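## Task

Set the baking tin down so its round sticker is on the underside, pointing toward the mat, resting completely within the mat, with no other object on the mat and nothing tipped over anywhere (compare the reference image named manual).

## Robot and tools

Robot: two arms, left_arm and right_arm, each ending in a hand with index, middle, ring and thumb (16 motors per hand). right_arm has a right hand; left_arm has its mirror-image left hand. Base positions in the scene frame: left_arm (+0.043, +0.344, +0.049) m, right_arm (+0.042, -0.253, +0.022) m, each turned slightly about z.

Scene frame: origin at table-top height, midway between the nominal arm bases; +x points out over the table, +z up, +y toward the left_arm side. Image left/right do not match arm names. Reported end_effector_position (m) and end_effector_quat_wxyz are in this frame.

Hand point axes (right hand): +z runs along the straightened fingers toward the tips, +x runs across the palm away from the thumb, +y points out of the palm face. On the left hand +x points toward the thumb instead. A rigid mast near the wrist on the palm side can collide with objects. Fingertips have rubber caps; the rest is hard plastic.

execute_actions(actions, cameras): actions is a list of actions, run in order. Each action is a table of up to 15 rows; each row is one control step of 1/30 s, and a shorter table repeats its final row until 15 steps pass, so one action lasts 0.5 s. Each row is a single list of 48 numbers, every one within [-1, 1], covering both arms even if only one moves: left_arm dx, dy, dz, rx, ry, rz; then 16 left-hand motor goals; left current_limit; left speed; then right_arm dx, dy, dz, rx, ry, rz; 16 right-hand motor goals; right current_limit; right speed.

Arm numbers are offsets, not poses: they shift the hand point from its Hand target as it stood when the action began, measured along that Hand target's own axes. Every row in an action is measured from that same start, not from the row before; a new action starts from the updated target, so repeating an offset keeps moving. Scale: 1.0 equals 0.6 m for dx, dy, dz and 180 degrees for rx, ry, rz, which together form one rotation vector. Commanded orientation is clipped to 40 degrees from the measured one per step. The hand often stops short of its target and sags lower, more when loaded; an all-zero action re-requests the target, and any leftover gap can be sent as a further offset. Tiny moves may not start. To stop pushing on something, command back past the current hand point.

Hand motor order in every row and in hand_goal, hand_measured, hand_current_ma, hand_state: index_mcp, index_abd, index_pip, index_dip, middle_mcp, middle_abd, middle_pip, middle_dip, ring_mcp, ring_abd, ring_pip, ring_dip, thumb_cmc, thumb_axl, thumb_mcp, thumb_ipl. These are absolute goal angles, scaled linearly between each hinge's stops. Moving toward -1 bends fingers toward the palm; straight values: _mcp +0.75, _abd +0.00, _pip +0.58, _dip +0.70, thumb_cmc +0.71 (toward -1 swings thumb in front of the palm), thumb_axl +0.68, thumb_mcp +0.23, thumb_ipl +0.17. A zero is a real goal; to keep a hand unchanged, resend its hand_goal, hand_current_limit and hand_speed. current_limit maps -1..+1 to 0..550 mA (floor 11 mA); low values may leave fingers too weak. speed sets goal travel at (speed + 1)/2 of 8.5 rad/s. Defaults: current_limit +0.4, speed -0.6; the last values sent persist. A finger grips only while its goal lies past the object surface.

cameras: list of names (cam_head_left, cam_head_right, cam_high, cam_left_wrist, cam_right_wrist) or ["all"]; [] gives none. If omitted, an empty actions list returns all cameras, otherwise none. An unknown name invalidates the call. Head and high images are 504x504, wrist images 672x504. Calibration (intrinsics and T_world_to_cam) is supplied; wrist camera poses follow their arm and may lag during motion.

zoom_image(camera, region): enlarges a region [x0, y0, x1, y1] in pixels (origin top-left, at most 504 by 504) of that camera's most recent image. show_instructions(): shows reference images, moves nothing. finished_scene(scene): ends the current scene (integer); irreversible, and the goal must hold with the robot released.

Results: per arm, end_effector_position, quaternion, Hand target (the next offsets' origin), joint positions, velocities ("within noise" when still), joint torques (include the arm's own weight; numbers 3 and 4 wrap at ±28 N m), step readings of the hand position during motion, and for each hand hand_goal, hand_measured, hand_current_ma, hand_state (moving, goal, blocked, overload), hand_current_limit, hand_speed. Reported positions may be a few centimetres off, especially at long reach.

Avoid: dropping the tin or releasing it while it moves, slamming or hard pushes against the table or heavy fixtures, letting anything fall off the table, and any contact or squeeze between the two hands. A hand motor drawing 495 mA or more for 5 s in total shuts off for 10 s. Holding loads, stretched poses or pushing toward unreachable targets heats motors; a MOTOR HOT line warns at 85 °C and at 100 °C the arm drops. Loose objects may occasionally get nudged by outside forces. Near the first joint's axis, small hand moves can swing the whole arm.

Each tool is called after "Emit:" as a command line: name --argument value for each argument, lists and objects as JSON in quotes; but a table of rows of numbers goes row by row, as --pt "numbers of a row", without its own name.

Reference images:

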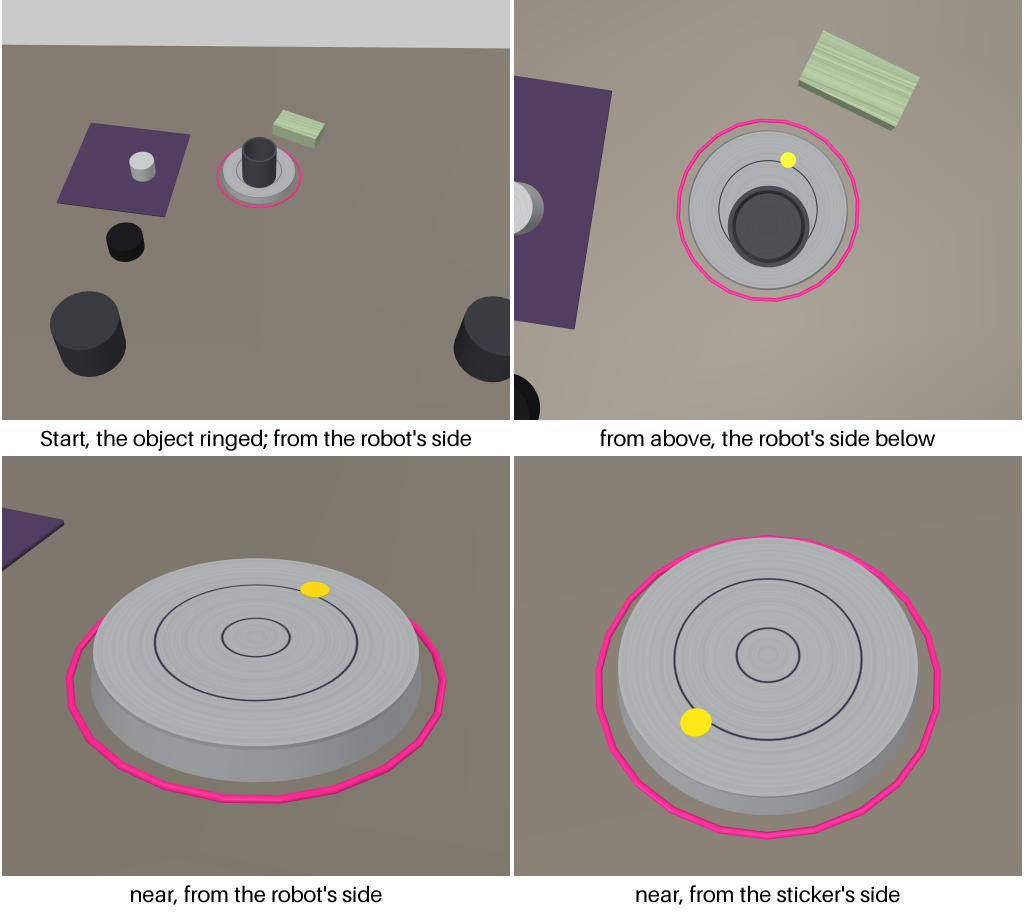

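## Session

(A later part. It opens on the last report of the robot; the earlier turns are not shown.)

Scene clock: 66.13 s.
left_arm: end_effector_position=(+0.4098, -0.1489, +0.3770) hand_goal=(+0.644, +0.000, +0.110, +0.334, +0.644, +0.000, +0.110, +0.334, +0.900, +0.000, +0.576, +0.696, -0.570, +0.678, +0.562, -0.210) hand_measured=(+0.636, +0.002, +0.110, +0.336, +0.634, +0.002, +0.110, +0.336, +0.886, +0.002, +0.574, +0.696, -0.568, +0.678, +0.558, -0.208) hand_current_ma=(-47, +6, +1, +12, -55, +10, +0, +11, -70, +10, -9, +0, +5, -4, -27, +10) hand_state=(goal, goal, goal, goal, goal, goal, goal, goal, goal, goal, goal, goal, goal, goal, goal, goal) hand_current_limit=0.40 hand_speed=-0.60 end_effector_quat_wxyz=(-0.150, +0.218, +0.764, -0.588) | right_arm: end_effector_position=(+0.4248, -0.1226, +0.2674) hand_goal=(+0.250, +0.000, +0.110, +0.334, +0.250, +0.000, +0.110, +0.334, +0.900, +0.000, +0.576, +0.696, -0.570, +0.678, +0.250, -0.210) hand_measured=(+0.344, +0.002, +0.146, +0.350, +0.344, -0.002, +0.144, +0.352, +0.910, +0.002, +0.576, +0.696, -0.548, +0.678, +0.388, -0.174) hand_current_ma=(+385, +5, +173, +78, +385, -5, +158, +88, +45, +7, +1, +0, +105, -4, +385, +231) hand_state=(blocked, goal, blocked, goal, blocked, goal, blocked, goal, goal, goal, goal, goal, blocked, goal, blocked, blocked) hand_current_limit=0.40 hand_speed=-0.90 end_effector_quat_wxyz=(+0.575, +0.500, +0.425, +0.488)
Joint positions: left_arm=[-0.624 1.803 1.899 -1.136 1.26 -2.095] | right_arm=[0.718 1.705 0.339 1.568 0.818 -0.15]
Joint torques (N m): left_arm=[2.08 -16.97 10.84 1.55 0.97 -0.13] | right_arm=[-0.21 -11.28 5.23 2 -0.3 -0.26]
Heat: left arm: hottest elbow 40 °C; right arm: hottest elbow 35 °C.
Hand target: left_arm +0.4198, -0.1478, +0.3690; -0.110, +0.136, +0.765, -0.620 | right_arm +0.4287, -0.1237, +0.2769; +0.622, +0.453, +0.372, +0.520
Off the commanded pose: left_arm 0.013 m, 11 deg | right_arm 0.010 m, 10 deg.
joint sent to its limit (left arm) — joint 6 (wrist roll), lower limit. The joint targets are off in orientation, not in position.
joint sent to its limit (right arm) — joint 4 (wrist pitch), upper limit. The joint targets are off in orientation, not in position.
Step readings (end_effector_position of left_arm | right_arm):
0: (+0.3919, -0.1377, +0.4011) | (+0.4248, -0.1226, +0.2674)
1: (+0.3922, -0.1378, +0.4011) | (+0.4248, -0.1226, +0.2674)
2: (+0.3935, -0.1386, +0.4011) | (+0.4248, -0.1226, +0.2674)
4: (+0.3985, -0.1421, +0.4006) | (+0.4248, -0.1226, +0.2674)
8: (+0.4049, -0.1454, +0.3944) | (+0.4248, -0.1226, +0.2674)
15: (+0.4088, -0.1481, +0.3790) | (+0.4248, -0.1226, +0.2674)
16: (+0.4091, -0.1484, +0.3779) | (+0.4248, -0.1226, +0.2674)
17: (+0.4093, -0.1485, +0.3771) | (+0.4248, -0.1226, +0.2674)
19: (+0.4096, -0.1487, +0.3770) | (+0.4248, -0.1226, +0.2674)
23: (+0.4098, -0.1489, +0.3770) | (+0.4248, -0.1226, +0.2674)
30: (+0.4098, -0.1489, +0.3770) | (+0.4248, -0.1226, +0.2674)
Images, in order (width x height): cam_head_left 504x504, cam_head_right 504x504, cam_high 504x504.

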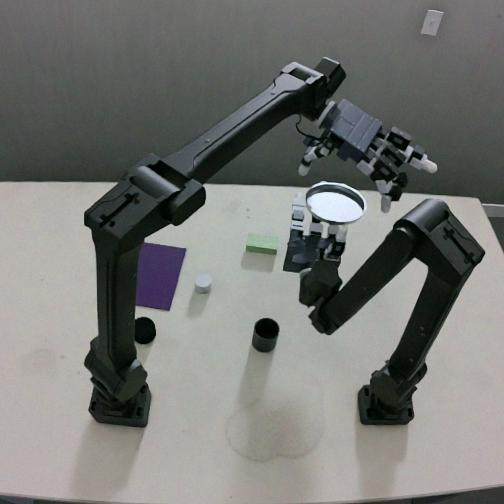

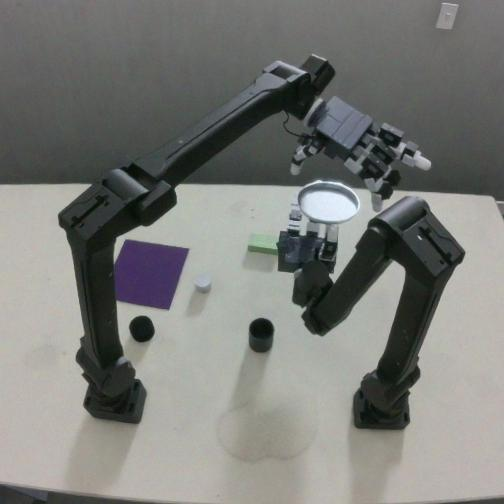

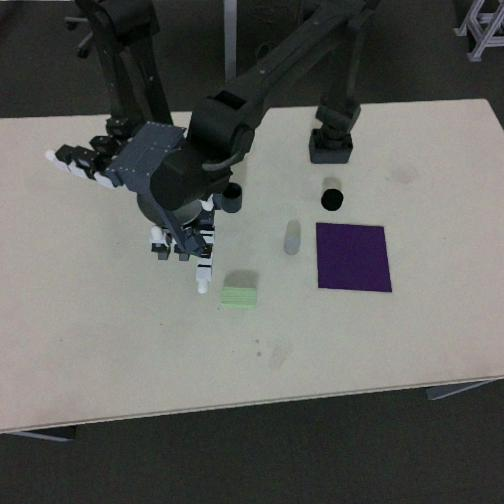

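Emit:
execute_actions --actions '[[[0.0185,0.0575,0.01,0,0,0,0.644,0,0.109,0.333,0.644,0,0.109,0.333,0.9,0,0.576,0.696,-0.571,0.678,0.562,-0.211,0.4,-0.6,0,0,0,0,0,0,0.25,0,0.109,0.333,0.25,0,0.109,0.333,0.9,0,0.576,0.696,-0.571,0.678,0.25,-0.211,0.4,-0.9]],[[0,0,0,0,0,0,0.644,0,0.109,0.333,0.644,0,0.109,0.333,0.9,0,0.576,0.696,-0.571,0.678,0.562,-0.211,0.4,-0.6,0,0,0,0,0,0,0.25,0,0.109,0.333,0.25,0,0.109,0.333,0.9,0,0.576,0.696,-0.571,0.678,0.25,-0.211,0.4,-0.9]]]' --cameras '["cam_head_left","cam_head_right","cam_high","cam_left_wrist"]'

Emit:
zoom_image --camera "cam_head_left" --region '[280, 120, 400, 240]'

Emit:
zoom_image --camera "cam_head_right" --region '[270, 120, 390, 240]'

Emit:
zoom_image --camera "cam_high" --region '[90, 100, 250, 260]'

Scene clock: 68.80 s.
left_arm: end_effector_position=(+0.4046, -0.1446, +0.3307) hand_goal=(+0.644, +0.000, +0.110, +0.334, +0.644, +0.000, +0.110, +0.334, +0.900, +0.000, +0.576, +0.696, -0.570, +0.678, +0.562, -0.210) hand_measured=(+0.636, +0.002, +0.110, +0.336, +0.634, +0.002, +0.110, +0.336, +0.886, +0.002, +0.574, +0.696, -0.568, +0.678, +0.558, -0.208) hand_current_ma=(-47, +6, +1, +12, -55, +10, +0, +11, -70, +10, -9, +0, +5, -4, -27, +10) hand_state=(goal, goal, goal, goal, goal, goal, goal, goal, goal, goal, goal, goal, goal, goal, goal, goal) hand_current_limit=0.40 hand_speed=-0.60 end_effector_quat_wxyz=(-0.157, +0.213, +0.767, -0.584) | right_arm: end_effector_position=(+0.4248, -0.1226, +0.2674) hand_goal=(+0.250, +0.000, +0.110, +0.334, +0.250, +0.000, +0.110, +0.334, +0.900, +0.000, +0.576, +0.696, -0.570, +0.678, +0.250, -0.210) hand_measured=(+0.344, +0.002, +0.146, +0.350, +0.344, -0.002, +0.144, +0.352, +0.910, +0.002, +0.576, +0.696, -0.548, +0.678, +0.388, -0.174) hand_current_ma=(+385, +5, +173, +78, +385, -5, +158, +88, +45, +7, +1, +0, +105, -4, +385, +231) hand_state=(blocked, goal, blocked, goal, blocked, goal, blocked, goal, goal, goal, goal, goal, blocked, goal, blocked, blocked) hand_current_limit=0.40 hand_speed=-0.90 end_effector_quat_wxyz=(+0.575, +0.500, +0.425, +0.488)
Joint positions: left_arm=[-0.624 1.79 1.762 -1.032 1.259 -2.095] | right_arm=[0.718 1.705 0.339 1.568 0.818 -0.15]
Joint torques (N m): left_arm=[1.26 -17.96 11.15 1.42 1 -0.15] | right_arm=[-0.26 -11.22 5.33 2 -0.3 -0.27]
Heat: left arm: hottest elbow 40 °C; right arm: hottest elbow 35 °C.
Hand target: left_arm +0.4098, -0.1428, +0.3338; -0.110, +0.136, +0.765, -0.620 | right_arm +0.4287, -0.1237, +0.2769; +0.622, +0.453, +0.372, +0.520
Off the commanded pose: left_arm 0.006 m, 11 deg | right_arm 0.010 m, 10 deg.
joint sent to its limit (left arm) — joint 6 (wrist roll), lower limit. The joint targets are off in orientation, not in position.
joint sent to its limit (right arm) — joint 4 (wrist pitch), upper limit. The joint targets are off in orientation, not in position.
Step readings (end_effector_position of left_arm | right_arm):
0: (+0.4098, -0.1489, +0.3770) | (+0.4248, -0.1226, +0.2674)
1: (+0.4098, -0.1489, +0.3766) | (+0.4248, -0.1226, +0.2674)
2: (+0.4102, -0.1493, +0.3733) | (+0.4248, -0.1226, +0.2674)
4: (+0.4091, -0.1483, +0.3658) | (+0.4248, -0.1226, +0.2674)
8: (+0.4046, -0.1442, +0.3410) | (+0.4248, -0.1226, +0.2674)
15: (+0.4038, -0.1437, +0.3303) | (+0.4248, -0.1226, +0.2674)
16: (+0.4040, -0.1441, +0.3305) | (+0.4248, -0.1226, +0.2674)
17: (+0.4042, -0.1443, +0.3306) | (+0.4248, -0.1226, +0.2674)
19: (+0.4044, -0.1444, +0.3306) | (+0.4248, -0.1226, +0.2674)
23: (+0.4046, -0.1445, +0.3306) | (+0.4248, -0.1226, +0.2674)
30: (+0.4046, -0.1446, +0.3307) | (+0.4248, -0.1226, +0.2674)
camera_calibration:
cam_left_wrist: T_world_to_cam=[[0.563391, -0.534788, 0.629755, -0.542763], [-0.074525, 0.726237, 0.683392, -0.139021], [-0.822822, -0.43195, 0.369301, 0.274093], [0, 0, 0, 1]] pos_world=[0.520957, -0.0709064, 0.335591]
Images, in order (width x height): cam_head_left 504x504, cam_head_right 504x504, cam_high 504x504, cam_left_wrist 672x504.

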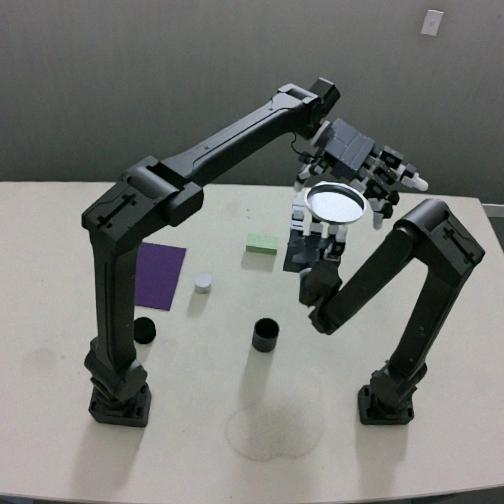

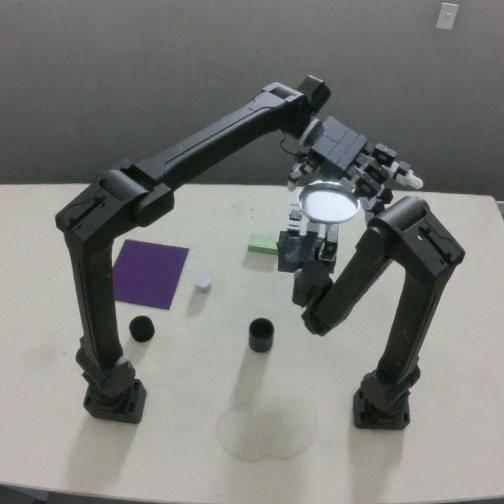

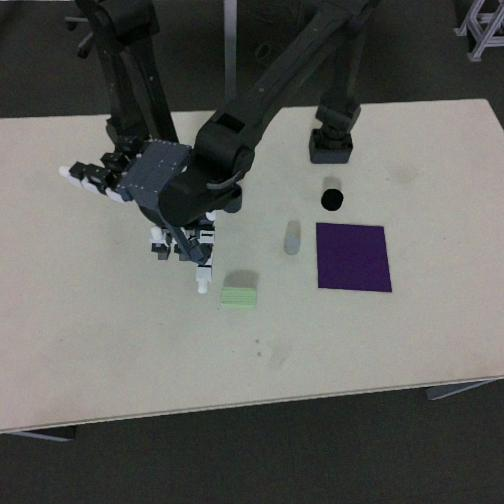

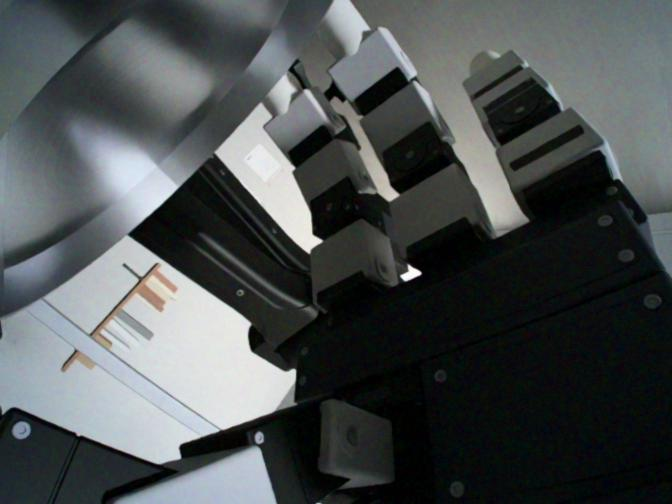

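Scaled by 4.200 from the camera's 504x504 image, which has a finer 720x720 frame.

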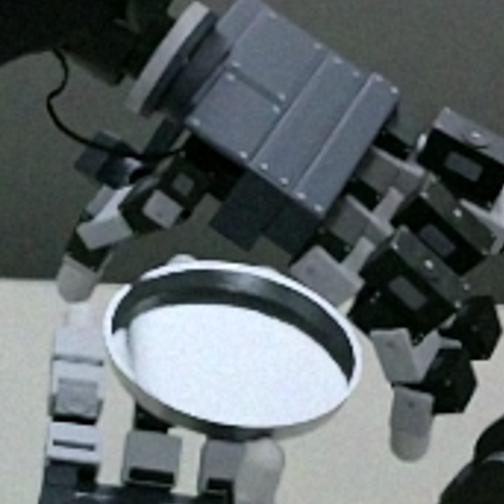

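Scaled by 4.200 from the camera's 504x504 image, which has a finer 720x720 frame.

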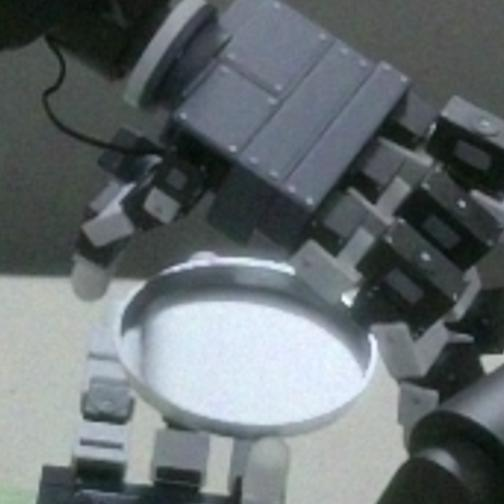

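Scaled by 3.150 from the camera's 504x504 image, which has a finer 720x720 frame.

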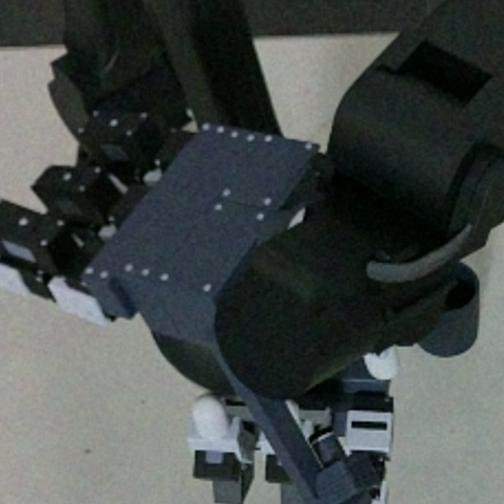

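Emit:
execute_actions --actions '[[[0.022,-0.024,-0.015,0,0,0,0.644,0,0.109,0.333,0.644,0,0.109,0.333,0.9,0,0.576,0.696,-0.571,0.678,0.562,-0.211,0.4,-0.6,0,0,0,0,0,0,0.25,0,0.109,0.333,0.25,0,0.109,0.333,0.9,0,0.576,0.696,-0.571,0.678,0.25,-0.211,0.4,-0.9]],[[0,0,0,0,0,0,0.644,0,0.109,0.333,0.644,0,0.109,0.333,0.9,0,0.576,0.696,-0.571,0.678,0.562,-0.211,0.4,-0.6,0,0,0,0,0,0,0.25,0,0.109,0.333,0.25,0,0.109,0.333,0.9,0,0.576,0.696,-0.571,0.678,0.25,-0.211,0.4,-0.9]]]' --cameras '["cam_head_left","cam_head_right","cam_left_wrist","cam_right_wrist"]'

Emit:
zoom_image --camera "cam_head_left" --region '[280, 120, 400, 240]'

Scene clock: 73.10 s.
left_arm: end_effector_position=(+0.3973, -0.1386, +0.3488) hand_goal=(+0.644, +0.000, +0.110, +0.334, +0.644, +0.000, +0.110, +0.334, +0.900, +0.000, +0.576, +0.696, -0.570, +0.678, +0.562, -0.210) hand_measured=(+0.636, +0.002, +0.110, +0.336, +0.634, +0.002, +0.110, +0.336, +0.886, +0.002, +0.574, +0.696, -0.568, +0.678, +0.558, -0.208) hand_current_ma=(-47, +6, +1, +12, -55, +10, +0, +11, -70, +10, -9, +0, +5, -4, -27, +10) hand_state=(goal, goal, goal, goal, goal, goal, goal, goal, goal, goal, goal, goal, goal, goal, goal, goal) hand_current_limit=0.40 hand_speed=-0.60 end_effector_quat_wxyz=(-0.148, +0.220, +0.764, -0.589) | right_arm: end_effector_position=(+0.4248, -0.1226, +0.2674) hand_goal=(+0.250, +0.000, +0.110, +0.334, +0.250, +0.000, +0.110, +0.334, +0.900, +0.000, +0.576, +0.696, -0.570, +0.678, +0.250, -0.210) hand_measured=(+0.344, +0.002, +0.146, +0.350, +0.344, -0.002, +0.144, +0.352, +0.910, +0.002, +0.576, +0.696, -0.548, +0.678, +0.388, -0.174) hand_current_ma=(+385, +5, +173, +78, +385, -5, +158, +88, +45, +7, +1, +0, +105, -4, +385, +231) hand_state=(blocked, goal, blocked, goal, blocked, goal, blocked, goal, goal, goal, goal, goal, blocked, goal, blocked, blocked) hand_current_limit=0.40 hand_speed=-0.90 end_effector_quat_wxyz=(+0.575, +0.500, +0.425, +0.488)
Joint positions: left_arm=[-0.624 1.749 1.75 -1.034 1.259 -2.095] | right_arm=[0.718 1.705 0.339 1.568 0.818 -0.15]
Joint torques (N m): left_arm=[1.03 -18.37 10.69 0.66 1.02 -0.12] | right_arm=[-0.09 -11.16 5.27 2 -0.31 -0.26]
Heat: left arm: hottest elbow 40 °C; right arm: hottest elbow 35 °C.
Hand target: left_arm +0.3995, -0.1328, +0.3498; -0.110, +0.136, +0.765, -0.620 | right_arm +0.4287, -0.1237, +0.2769; +0.622, +0.453, +0.372, +0.520
Off the commanded pose: left_arm 0.006 m, 11 deg | right_arm 0.010 m, 10 deg.
joint sent to its limit (left arm) — joint 6 (wrist roll), lower limit. The joint targets are off in orientation, not in position.
joint sent to its limit (right arm) — joint 4 (wrist pitch), upper limit. The joint targets are off in orientation, not in position.
Step readings (end_effector_position of left_arm | right_arm):
0: (+0.4046, -0.1446, +0.3307) | (+0.4248, -0.1226, +0.2674)
1: (+0.4046, -0.1446, +0.3307) | (+0.4248, -0.1226, +0.2674)
2: (+0.4045, -0.1445, +0.3311) | (+0.4248, -0.1226, +0.2674)
4: (+0.4036, -0.1437, +0.3318) | (+0.4248, -0.1226, +0.2674)
8: (+0.4001, -0.1408, +0.3370) | (+0.4248, -0.1226, +0.2674)
15: (+0.3974, -0.1387, +0.3483) | (+0.4248, -0.1226, +0.2674)
16: (+0.3973, -0.1386, +0.3488) | (+0.4248, -0.1226, +0.2674)
17: (+0.3973, -0.1386, +0.3488) | (+0.4248, -0.1226, +0.2674)
19: (+0.3973, -0.1386, +0.3488) | (+0.4248, -0.1226, +0.2674)
23: (+0.3973, -0.1386, +0.3488) | (+0.4248, -0.1226, +0.2674)
30: (+0.3973, -0.1386, +0.3488) | (+0.4248, -0.1226, +0.2674)
camera_calibration:
cam_left_wrist: T_world_to_cam=[[0.550183, -0.523945, 0.650216, -0.547234], [-0.0884312, 0.737724, 0.669285, -0.144236], [-0.830349, -0.425728, 0.35955, 0.271277], [0, 0, 0, 1]] pos_world=[0.513578, -0.0648235, 0.354818]
cam_right_wrist: T_world_to_cam=[[-0.185522, -0.773202, 0.606415, -0.139322], [-0.698671, -0.330157, -0.634709, 0.38132], [0.690971, -0.541437, -0.478962, -0.108572], [0, 0, 0, 1]] pos_world=[0.31559, -0.0406131, 0.274513]
Images, in order (width x height): cam_head_left 504x504, cam_head_right 504x504, cam_left_wrist 672x504, cam_right_wrist 672x504.

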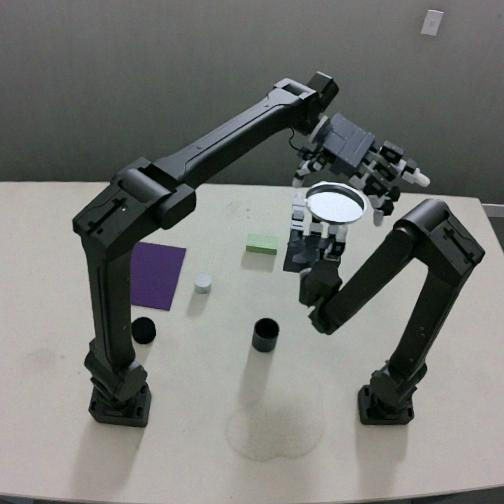

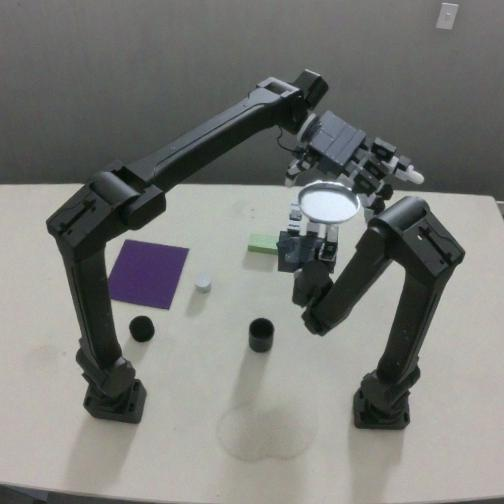

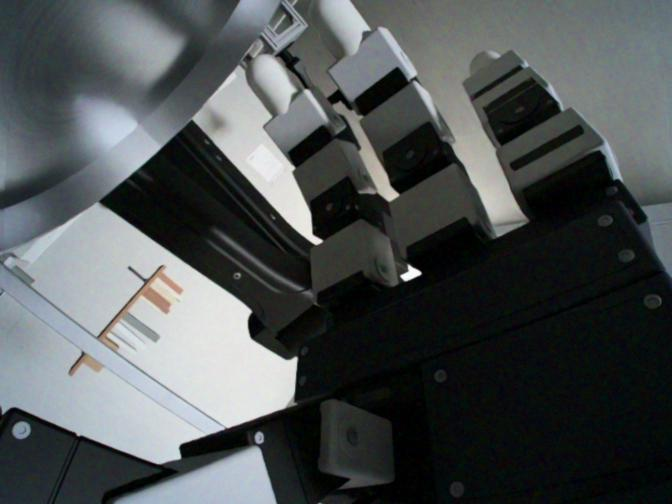

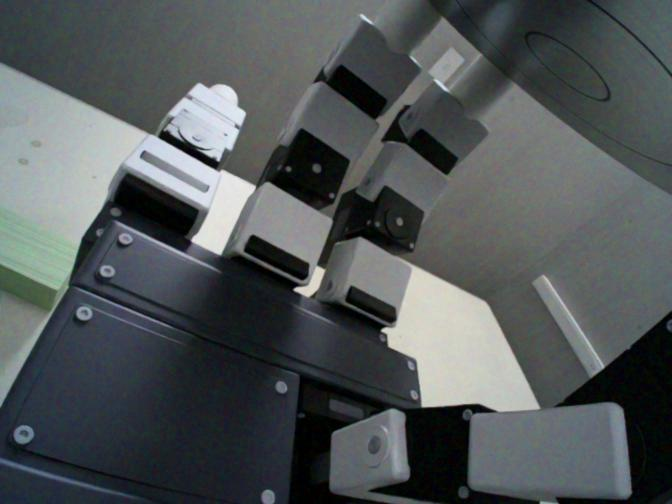

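Scaled by 4.200 from the camera's 504x504 image, which has a finer 720x720 frame.

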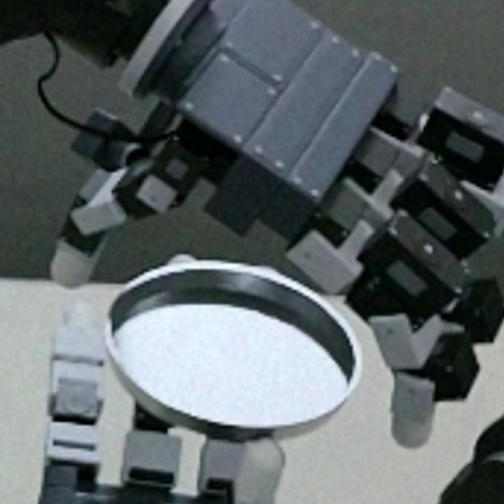

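Emit:
execute_actions --actions '[[[0,0,0,0,0,0,0.46,0,0.109,0.333,0.46,0,0.109,0.333,0.9,0,0.576,0.696,-0.571,0.678,0.44,-0.211,0.4,-0.88,0,0,0,0,0,0,0.25,0,0.109,0.333,0.25,0,0.109,0.333,0.9,0,0.576,0.696,-0.571,0.678,0.25,-0.211,0.4,-0.9]]]' --cameras '["cam_head_left","cam_left_wrist"]'

Emit:
zoom_image --camera "cam_head_left" --region '[280, 120, 400, 240]'

Scene clock: 74.43 s.
left_arm: end_effector_position=(+0.3973, -0.1386, +0.3488) hand_goal=(+0.460, +0.000, +0.110, +0.334, +0.460, +0.000, +0.110, +0.334, +0.900, +0.000, +0.576, +0.696, -0.570, +0.678, +0.440, -0.210) hand_measured=(+0.454, +0.002, +0.110, +0.336, +0.454, +0.002, +0.110, +0.336, +0.886, +0.002, +0.574, +0.696, -0.568, +0.678, +0.440, -0.208) hand_current_ma=(-27, +6, +1, +12, -30, +10, +0, +11, -70, +10, -9, +0, +5, -4, +2, +10) hand_state=(goal, goal, goal, goal, goal, goal, goal, goal, goal, goal, goal, goal, goal, goal, goal, goal) hand_current_limit=0.40 hand_speed=-0.88 end_effector_quat_wxyz=(-0.148, +0.220, +0.764, -0.589) | right_arm: end_effector_position=(+0.4248, -0.1226, +0.2674) hand_goal=(+0.250, +0.000, +0.110, +0.334, +0.250, +0.000, +0.110, +0.334, +0.900, +0.000, +0.576, +0.696, -0.570, +0.678, +0.250, -0.210) hand_measured=(+0.344, +0.002, +0.146, +0.350, +0.344, -0.002, +0.144, +0.352, +0.910, +0.002, +0.576, +0.696, -0.548, +0.678, +0.388, -0.174) hand_current_ma=(+385, +5, +173, +78, +385, -5, +158, +88, +45, +7, +1, +0, +105, -4, +385, +231) hand_state=(blocked, goal, blocked, goal, blocked, goal, blocked, goal, goal, goal, goal, goal, blocked, goal, blocked, blocked) hand_current_limit=0.40 hand_speed=-0.90 end_effector_quat_wxyz=(+0.575, +0.500, +0.425, +0.488)
Joint positions: left_arm=[-0.624 1.749 1.75 -1.034 1.259 -2.095] | right_arm=[0.718 1.705 0.339 1.568 0.818 -0.15]
Joint torques (N m): left_arm=[1.79 -17.85 10.63 0.76 0.96 -0.14] | right_arm=[-0.09 -11.28 5.24 1.99 -0.29 -0.27]
Heat: left arm: hottest elbow 40 °C; right arm: hottest elbow 35 °C.
Hand target: left_arm +0.3995, -0.1328, +0.3498; -0.110, +0.136, +0.765, -0.620 | right_arm +0.4287, -0.1237, +0.2769; +0.622, +0.453, +0.372, +0.520
Off the commanded pose: left_arm 0.006 m, 11 deg | right_arm 0.010 m, 10 deg.
joint sent to its limit (left arm) — joint 6 (wrist roll), lower limit. The joint targets are off in orientation, not in position.
joint sent to its limit (right arm) — joint 4 (wrist pitch), upper limit. The joint targets are off in orientation, not in position.
Step readings (end_effector_position of left_arm | right_arm):
0: (+0.3973, -0.1386, +0.3488) | (+0.4248, -0.1226, +0.2674)
1: (+0.3973, -0.1386, +0.3488) | (+0.4248, -0.1226, +0.2674)
2: (+0.3973, -0.1386, +0.3488) | (+0.4248, -0.1226, +0.2674)
4: (+0.3973, -0.1386, +0.3488) | (+0.4248, -0.1226, +0.2674)
8: (+0.3973, -0.1386, +0.3488) | (+0.4248, -0.1226, +0.2674)
15: (+0.3973, -0.1386, +0.3488) | (+0.4248, -0.1226, +0.2674)
camera_calibration:
cam_left_wrist: T_world_to_cam=[[0.550183, -0.523945, 0.650216, -0.547234], [-0.0884312, 0.737724, 0.669285, -0.144236], [-0.830349, -0.425728, 0.35955, 0.271277], [0, 0, 0, 1]] pos_world=[0.513578, -0.0648235, 0.354818]
Images, in order (width x height): cam_head_left 504x504, cam_left_wrist 672x504.

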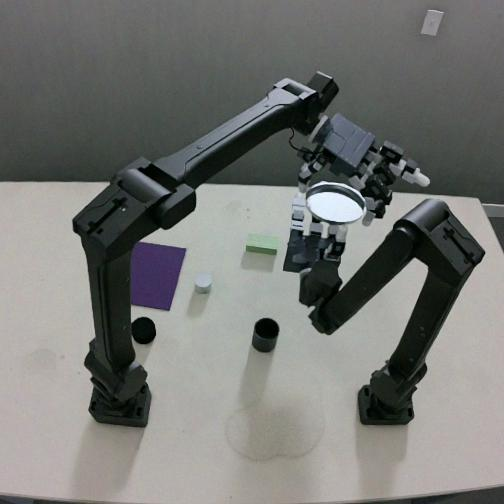

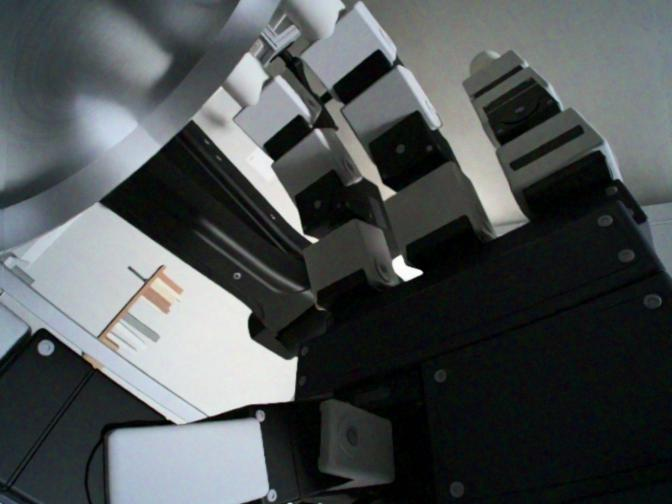

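Scaled by 4.200 from the camera's 504x504 image, which has a finer 720x720 frame.

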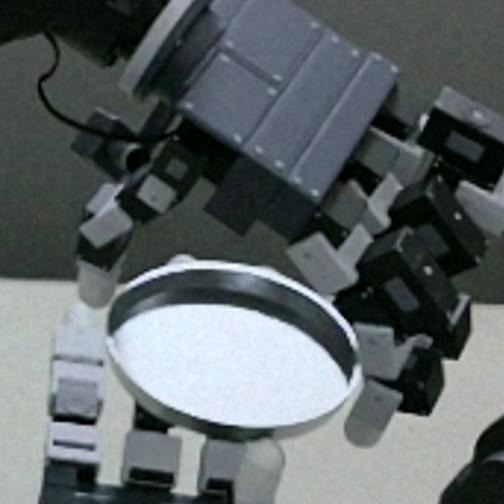

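Emit:
execute_actions --actions '[[[0,0,0,0.042,0,0,0.52,0,0.109,0.333,0.52,0,0.109,0.333,0.9,0,0.576,0.696,-0.571,0.678,0.49,-0.211,0.4,-0.8,0,0,0,0,0,0,0.25,0,0.109,0.333,0.25,0,0.109,0.333,0.9,0,0.576,0.696,-0.571,0.678,0.25,-0.211,0.4,-0.9]],[[0,0,0,0,0,0,0.46,0,0.109,0.333,0.46,0,0.109,0.333,0.9,0,0.576,0.696,-0.571,0.678,0.44,-0.211,0.4,-0.88,0,0,0,0,0,0,0.25,0,0.109,0.333,0.25,0,0.109,0.333,0.9,0,0.576,0.696,-0.571,0.678,0.25,-0.211,0.4,-0.9]]]' --cameras '["cam_head_left","cam_left_wrist"]'

Emit:
zoom_image --camera "cam_head_left" --region '[280, 120, 400, 240]'

Scene clock: 76.37 s.
left_arm: end_effector_position=(+0.3933, -0.1342, +0.3523) hand_goal=(+0.460, +0.000, +0.110, +0.334, +0.460, +0.000, +0.110, +0.334, +0.900, +0.000, +0.576, +0.696, -0.570, +0.678, +0.440, -0.210) hand_measured=(+0.454, +0.002, +0.110, +0.336, +0.454, +0.002, +0.110, +0.336, +0.886, +0.002, +0.574, +0.696, -0.568, +0.678, +0.440, -0.208) hand_current_ma=(-30, +6, +1, +12, -34, +10, +0, +11, -70, +10, -9, +0, +5, -4, +6, +10) hand_state=(goal, goal, goal, goal, goal, goal, goal, goal, goal, goal, goal, goal, goal, goal, goal, goal) hand_current_limit=0.40 hand_speed=-0.88 end_effector_quat_wxyz=(-0.175, +0.222, +0.729, -0.623) | right_arm: end_effector_position=(+0.4249, -0.1227, +0.2675) hand_goal=(+0.250, +0.000, +0.110, +0.334, +0.250, +0.000, +0.110, +0.334, +0.900, +0.000, +0.576, +0.696, -0.570, +0.678, +0.250, -0.210) hand_measured=(+0.344, +0.002, +0.146, +0.350, +0.344, -0.002, +0.144, +0.352, +0.910, +0.002, +0.576, +0.696, -0.548, +0.678, +0.388, -0.174) hand_current_ma=(+385, +5, +173, +78, +385, -5, +158, +88, +45, +7, +1, +0, +105, -4, +385, +231) hand_state=(blocked, goal, blocked, goal, blocked, goal, blocked, goal, goal, goal, goal, goal, blocked, goal, blocked, blocked) hand_current_limit=0.40 hand_speed=-0.90 end_effector_quat_wxyz=(+0.575, +0.500, +0.425, +0.488)
Joint positions: left_arm=[-0.601 1.749 1.718 -1.001 1.381 -2.096] | right_arm=[0.717 1.705 0.339 1.568 0.818 -0.15]
Joint torques (N m): left_arm=[0.79 -17.03 11.04 1.59 1.14 -0.1] | right_arm=[-0.09 -11.22 5.31 1.98 -0.29 -0.27]
Heat: left arm: hottest elbow 40 °C; right arm: hottest elbow 35 °C.
Hand target: left_arm +0.3994, -0.1327, +0.3497; -0.119, +0.129, +0.723, -0.669 | right_arm +0.4287, -0.1236, +0.2769; +0.622, +0.453, +0.372, +0.520
Off the commanded pose: left_arm 0.007 m, 14 deg | right_arm 0.010 m, 10 deg.
joint sent to its limit (left arm) — joint 6 (wrist roll), lower limit. The joint targets are off in orientation, not in position.
joint sent to its limit (right arm) — joint 4 (wrist pitch), upper limit. The joint targets are off in orientation, not in position.
Step readings (end_effector_position of left_arm | right_arm):
0: (+0.3973, -0.1386, +0.3488) | (+0.4248, -0.1226, +0.2674)
1: (+0.3971, -0.1385, +0.3489) | (+0.4248, -0.1226, +0.2674)
2: (+0.3951, -0.1386, +0.3502) | (+0.4248, -0.1226, +0.2674)
4: (+0.3907, -0.1385, +0.3525) | (+0.4248, -0.1226, +0.2674)
8: (+0.3900, -0.1368, +0.3518) | (+0.4249, -0.1228, +0.2674)
15: (+0.3932, -0.1343, +0.3522) | (+0.4249, -0.1227, +0.2675)
16: (+0.3933, -0.1342, +0.3523) | (+0.4249, -0.1227, +0.2675)
17: (+0.3933, -0.1342, +0.3523) | (+0.4249, -0.1227, +0.2675)
19: (+0.3933, -0.1342, +0.3523) | (+0.4249, -0.1227, +0.2675)
23: (+0.3933, -0.1342, +0.3523) | (+0.4249, -0.1227, +0.2675)
30: (+0.3933, -0.1342, +0.3523) | (+0.4249, -0.1227, +0.2675)
camera_calibration:
cam_left_wrist: T_world_to_cam=[[0.572769, -0.492432, 0.655322, -0.551426], [-0.0172102, 0.792049, 0.610215, -0.150127], [-0.819536, -0.36079, 0.445186, 0.242743], [0, 0, 0, 1]] pos_world=[0.512193, -0.0650522, 0.344905]
Images, in order (width x height): cam_head_left 504x504, cam_left_wrist 672x504.

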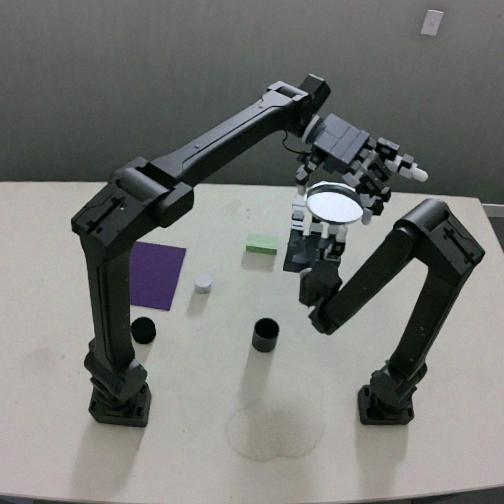

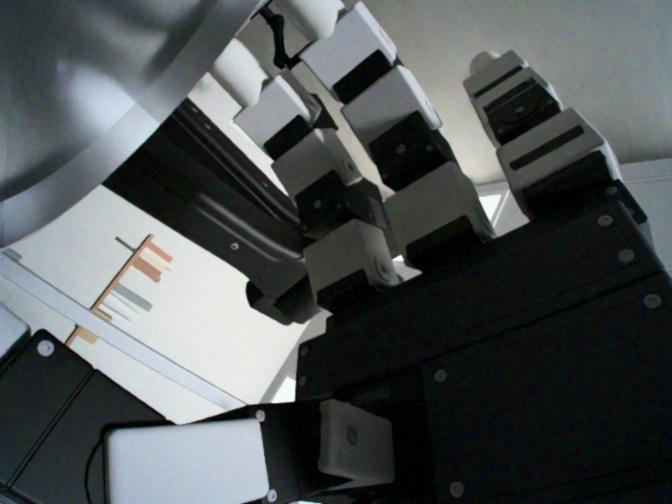

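Scaled by 4.200 from the camera's 504x504 image, which has a finer 720x720 frame.

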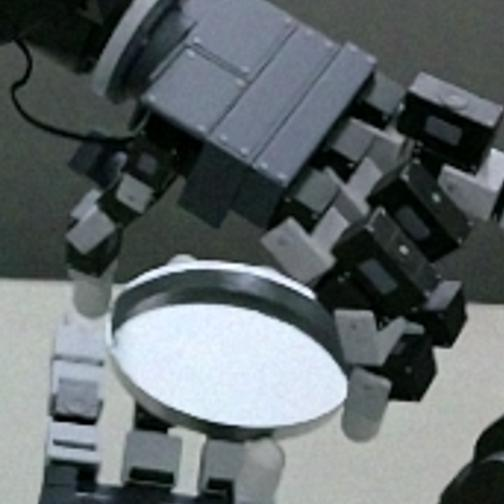

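Emit:
execute_actions --actions '[[[0,0.007,0,0,0,0,0.35,0,0.109,0.333,0.35,0,0.109,0.333,0.9,0,0.576,0.696,-0.571,0.678,0.34,-0.211,0.4,-0.9,0,0,0,0,0,0,0.25,0,0.109,0.333,0.25,0,0.109,0.333,0.9,0,0.576,0.696,-0.571,0.678,0.25,-0.211,0.4,-0.9]],[[0,0,0,0,0,0,0.25,0,0.109,0.333,0.25,0,0.109,0.333,0.9,0,0.576,0.696,-0.571,0.678,0.25,-0.211,0.4,-0.9,0,0,0,0,0,0,0.25,0,0.109,0.333,0.25,0,0.109,0.333,0.9,0,0.576,0.696,-0.571,0.678,0.25,-0.211,0.4,-0.9]],[[0,0,0,0,0,0,0.25,0,0.109,0.333,0.25,0,0.109,0.333,0.9,0,0.576,0.696,-0.571,0.678,0.25,-0.211,0.4,-0.9,0,0,0,0,0,0,0.25,0,0.109,0.333,0.25,0,0.109,0.333,0.9,0,0.576,0.696,-0.571,0.678,0.25,-0.211,0.4,-0.9]]]' --cameras '["cam_head_left"]'

Emit:
zoom_image --camera "cam_head_left" --region '[280, 120, 400, 240]'

Scene clock: 78.67 s.
left_arm: end_effector_position=(+0.3939, -0.1348, +0.3527) hand_goal=(+0.250, +0.000, +0.110, +0.334, +0.250, +0.000, +0.110, +0.334, +0.900, +0.000, +0.576, +0.696, -0.570, +0.678, +0.250, -0.210) hand_measured=(+0.376, +0.002, +0.130, +0.344, +0.372, +0.002, +0.132, +0.342, +0.886, +0.002, +0.574, +0.696, -0.568, +0.678, +0.424, -0.186) hand_current_ma=(+385, +5, +102, +48, +385, +10, +112, +44, -70, +10, -9, +0, +13, -4, +385, +160) hand_state=(blocked, goal, blocked, goal, blocked, goal, blocked, goal, goal, goal, goal, goal, goal, goal, blocked, blocked) hand_current_limit=0.40 hand_speed=-0.90 end_effector_quat_wxyz=(-0.174, +0.223, +0.727, -0.626) | right_arm: end_effector_position=(+0.4249, -0.1230, +0.2677) hand_goal=(+0.250, +0.000, +0.110, +0.334, +0.250, +0.000, +0.110, +0.334, +0.900, +0.000, +0.576, +0.696, -0.570, +0.678, +0.250, -0.210) hand_measured=(+0.344, +0.000, +0.146, +0.350, +0.344, -0.002, +0.144, +0.352, +0.910, +0.002, +0.576, +0.696, -0.548, +0.678, +0.388, -0.174) hand_current_ma=(+385, +0, +173, +78, +385, -10, +158, +88, +45, +7, +1, +0, +103, -4, +385, +231) hand_state=(blocked, goal, blocked, goal, blocked, goal, blocked, goal, goal, goal, goal, goal, blocked, goal, blocked, blocked) hand_current_limit=0.40 hand_speed=-0.90 end_effector_quat_wxyz=(+0.576, +0.500, +0.425, +0.488)
Joint positions: left_arm=[-0.6 1.749 1.716 -0.991 1.386 -2.099] | right_arm=[0.716 1.705 0.339 1.57 0.818 -0.151]
Joint torques (N m): left_arm=[0.26 -17.44 10.3 1.46 0.88 -0.07] | right_arm=[-0.09 -11.34 5.27 1.95 -0.3 -0.27]
Heat: left arm: hottest elbow 40 °C; right arm: hottest elbow 35 °C.
Hand target: left_arm +0.3996, -0.1325, +0.3457; -0.118, +0.129, +0.723, -0.669 | right_arm +0.4287, -0.1236, +0.2769; +0.622, +0.453, +0.372, +0.520
Off the commanded pose: left_arm 0.009 m, 13 deg | right_arm 0.010 m, 10 deg.
joint sent to its limit (left arm) — joint 6 (wrist roll), lower limit. The joint targets are off in orientation, not in position.
joint sent to its limit (right arm) — joint 4 (wrist pitch), upper limit. The joint targets are off in orientation, not in position.
Step readings (end_effector_position of left_arm | right_arm):
0: (+0.3933, -0.1342, +0.3523) | (+0.4249, -0.1227, +0.2675)
1: (+0.3933, -0.1342, +0.3523) | (+0.4249, -0.1227, +0.2675)
2: (+0.3934, -0.1343, +0.3523) | (+0.4249, -0.1227, +0.2675)
4: (+0.3937, -0.1343, +0.3521) | (+0.4248, -0.1228, +0.2676)
8: (+0.3942, -0.1347, +0.3521) | (+0.4249, -0.1230, +0.2677)
15: (+0.3942, -0.1348, +0.3524) | (+0.4249, -0.1230, +0.2677)
16: (+0.3942, -0.1348, +0.3524) | (+0.4249, -0.1230, +0.2677)
17: (+0.3941, -0.1348, +0.3525) | (+0.4249, -0.1230, +0.2677)
19: (+0.3940, -0.1349, +0.3526) | (+0.4249, -0.1230, +0.2677)
23: (+0.3939, -0.1348, +0.3527) | (+0.4249, -0.1230, +0.2677)
30: (+0.3939, -0.1348, +0.3527) | (+0.4249, -0.1230, +0.2677)
31: (+0.3939, -0.1348, +0.3527) | (+0.4249, -0.1230, +0.2677)
32: (+0.3939, -0.1348, +0.3527) | (+0.4249, -0.1230, +0.2677)
34: (+0.3939, -0.1348, +0.3527) | (+0.4249, -0.1230, +0.2677)
38: (+0.3939, -0.1348, +0.3527) | (+0.4249, -0.1230, +0.2677)
45: (+0.3939, -0.1348, +0.3527) | (+0.4249, -0.1230, +0.2677)
Images, in order (width x height): cam_head_left 504x504.

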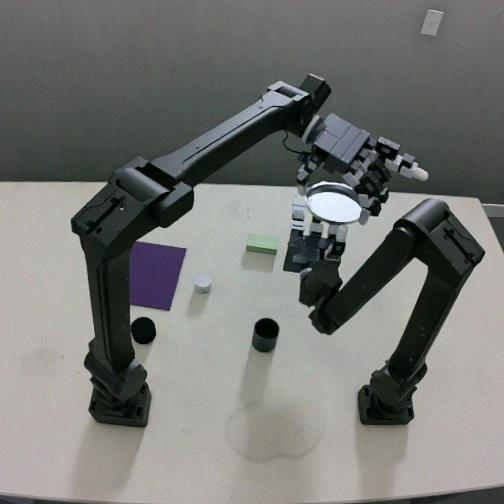

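Scaled by 4.200 from the camera's 504x504 image, which has a finer 720x720 frame.

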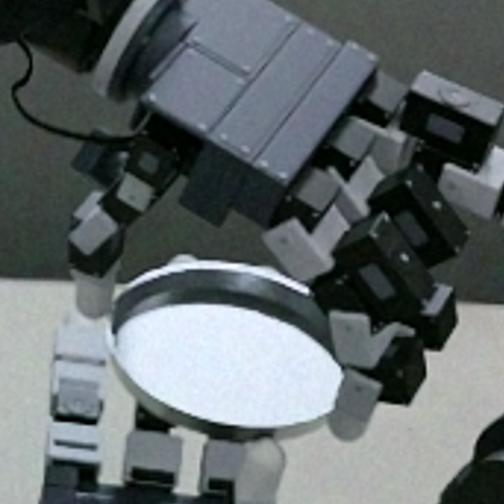

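Emit:
execute_actions --actions '[[[0,0,0,0,0,0,0.25,0,0.109,0.333,0.25,0,0.109,0.333,0.9,0,0.576,0.696,-0.571,0.678,0.25,-0.211,0.4,-0.9,0,0,0,0,0,0,0.42,0,0.109,0.333,0.42,0,0.109,0.333,0.9,0,0.576,0.696,-0.571,0.678,0.45,-0.211,0.4,-0.9]],[[0,0,0,0,0,0,0.25,0,0.109,0.333,0.25,0,0.109,0.333,0.9,0,0.576,0.696,-0.571,0.678,0.25,-0.211,0.4,-0.9,0,0,0,0,0,0,0.7,0,0.109,0.333,0.7,0,0.109,0.333,0.9,0,0.576,0.696,-0.571,0.678,0.6,-0.211,0.4,-0.8]],[[0,0,0,0,0,0,0.25,0,0.109,0.333,0.25,0,0.109,0.333,0.9,0,0.576,0.696,-0.571,0.678,0.25,-0.211,0.4,-0.9,0,0,0,0,0,0,0.7,0,0.109,0.333,0.7,0,0.109,0.333,0.9,0,0.576,0.696,-0.571,0.678,0.6,-0.211,0.4,-0.8]]]' --cameras '["cam_head_left"]'

Emit:
zoom_image --camera "cam_head_left" --region '[280, 120, 400, 240]'

Scene clock: 81.27 s.
left_arm: end_effector_position=(+0.3928, -0.1335, +0.3479) hand_goal=(+0.250, +0.000, +0.110, +0.334, +0.250, +0.000, +0.110, +0.334, +0.900, +0.000, +0.576, +0.696, -0.570, +0.678, +0.250, -0.210) hand_measured=(+0.354, +0.000, +0.134, +0.348, +0.348, +0.002, +0.136, +0.346, +0.886, +0.002, +0.574, +0.696, -0.564, +0.678, +0.436, -0.180) hand_current_ma=(+385, +1, +119, +68, +385, +6, +132, +61, -70, +10, -9, +0, +34, -4, +385, +199) hand_state=(blocked, goal, blocked, goal, blocked, goal, blocked, goal, goal, goal, goal, goal, goal, goal, blocked, blocked) hand_current_limit=0.40 hand_speed=-0.90 end_effector_quat_wxyz=(-0.176, +0.220, +0.730, -0.623) | right_arm: end_effector_position=(+0.4248, -0.1229, +0.2680) hand_goal=(+0.700, +0.000, +0.110, +0.334, +0.700, +0.000, +0.110, +0.334, +0.900, +0.000, +0.576, +0.696, -0.570, +0.678, +0.600, -0.210) hand_measured=(+0.706, +0.000, +0.116, +0.336, +0.706, -0.002, +0.116, +0.338, +0.910, +0.002, +0.576, +0.696, -0.568, +0.678, +0.600, -0.208) hand_current_ma=(+31, +0, +26, +13, +32, -10, +25, +14, +45, +7, +1, +0, +13, -4, +0, +12) hand_state=(goal, goal, goal, goal, goal, goal, goal, goal, goal, goal, goal, goal, goal, goal, goal, goal) hand_current_limit=0.40 hand_speed=-0.80 end_effector_quat_wxyz=(+0.576, +0.500, +0.425, +0.488)
Joint positions: left_arm=[-0.6 1.749 1.706 -0.991 1.382 -2.099] | right_arm=[0.716 1.705 0.339 1.571 0.817 -0.152]
Joint torques (N m): left_arm=[0.97 -16.67 11 1.47 1.07 -0.14] | right_arm=[0.03 -11.16 5.27 1.91 -0.29 -0.25]
Heat: left arm: hottest elbow 40 °C; right arm: hottest elbow 35 °C.
Hand target: left_arm +0.3996, -0.1325, +0.3456; -0.119, +0.129, +0.723, -0.669 | right_arm +0.4287, -0.1236, +0.2769; +0.622, +0.452, +0.372, +0.520
Off the commanded pose: left_arm 0.007 m, 13 deg | right_arm 0.010 m, 10 deg.
joint sent to its limit (left arm) — joint 6 (wrist roll), lower limit. The joint targets are off in orientation, not in position.
joint sent to its limit (right arm) — joint 4 (wrist pitch), upper limit. The joint targets are off in orientation, not in position.
Step readings (end_effector_position of left_arm | right_arm):
0: (+0.3939, -0.1348, +0.3527) | (+0.4249, -0.1230, +0.2677)
1: (+0.3939, -0.1348, +0.3527) | (+0.4249, -0.1230, +0.2677)
2: (+0.3938, -0.1348, +0.3528) | (+0.4249, -0.1230, +0.2677)
4: (+0.3938, -0.1348, +0.3528) | (+0.4249, -0.1230, +0.2677)
8: (+0.3938, -0.1348, +0.3528) | (+0.4249, -0.1230, +0.2677)
15: (+0.3930, -0.1336, +0.3483) | (+0.4248, -0.1229, +0.2679)
16: (+0.3929, -0.1335, +0.3480) | (+0.4248, -0.1229, +0.2679)
17: (+0.3928, -0.1335, +0.3479) | (+0.4248, -0.1229, +0.2680)
19: (+0.3928, -0.1335, +0.3479) | (+0.4248, -0.1229, +0.2680)
23: (+0.3928, -0.1335, +0.3479) | (+0.4248, -0.1229, +0.2680)
30: (+0.3928, -0.1335, +0.3479) | (+0.4248, -0.1229, +0.2680)
31: (+0.3928, -0.1335, +0.3479) | (+0.4248, -0.1229, +0.2680)
32: (+0.3928, -0.1335, +0.3479) | (+0.4248, -0.1229, +0.2680)
34: (+0.3928, -0.1335, +0.3479) | (+0.4248, -0.1229, +0.2680)
38: (+0.3928, -0.1335, +0.3479) | (+0.4248, -0.1229, +0.2680)
45: (+0.3928, -0.1335, +0.3479) | (+0.4248, -0.1229, +0.2680)
Images, in order (width x height): cam_head_left 504x504.

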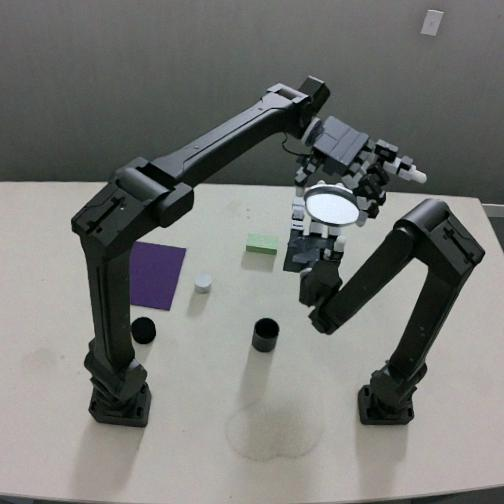

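Scaled by 4.200 from the camera's 504x504 image, which has a finer 720x720 frame.

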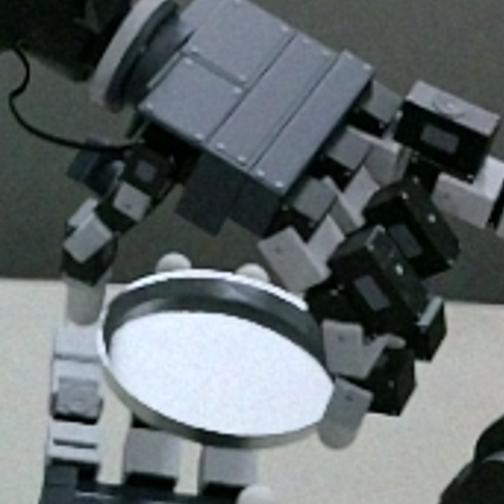

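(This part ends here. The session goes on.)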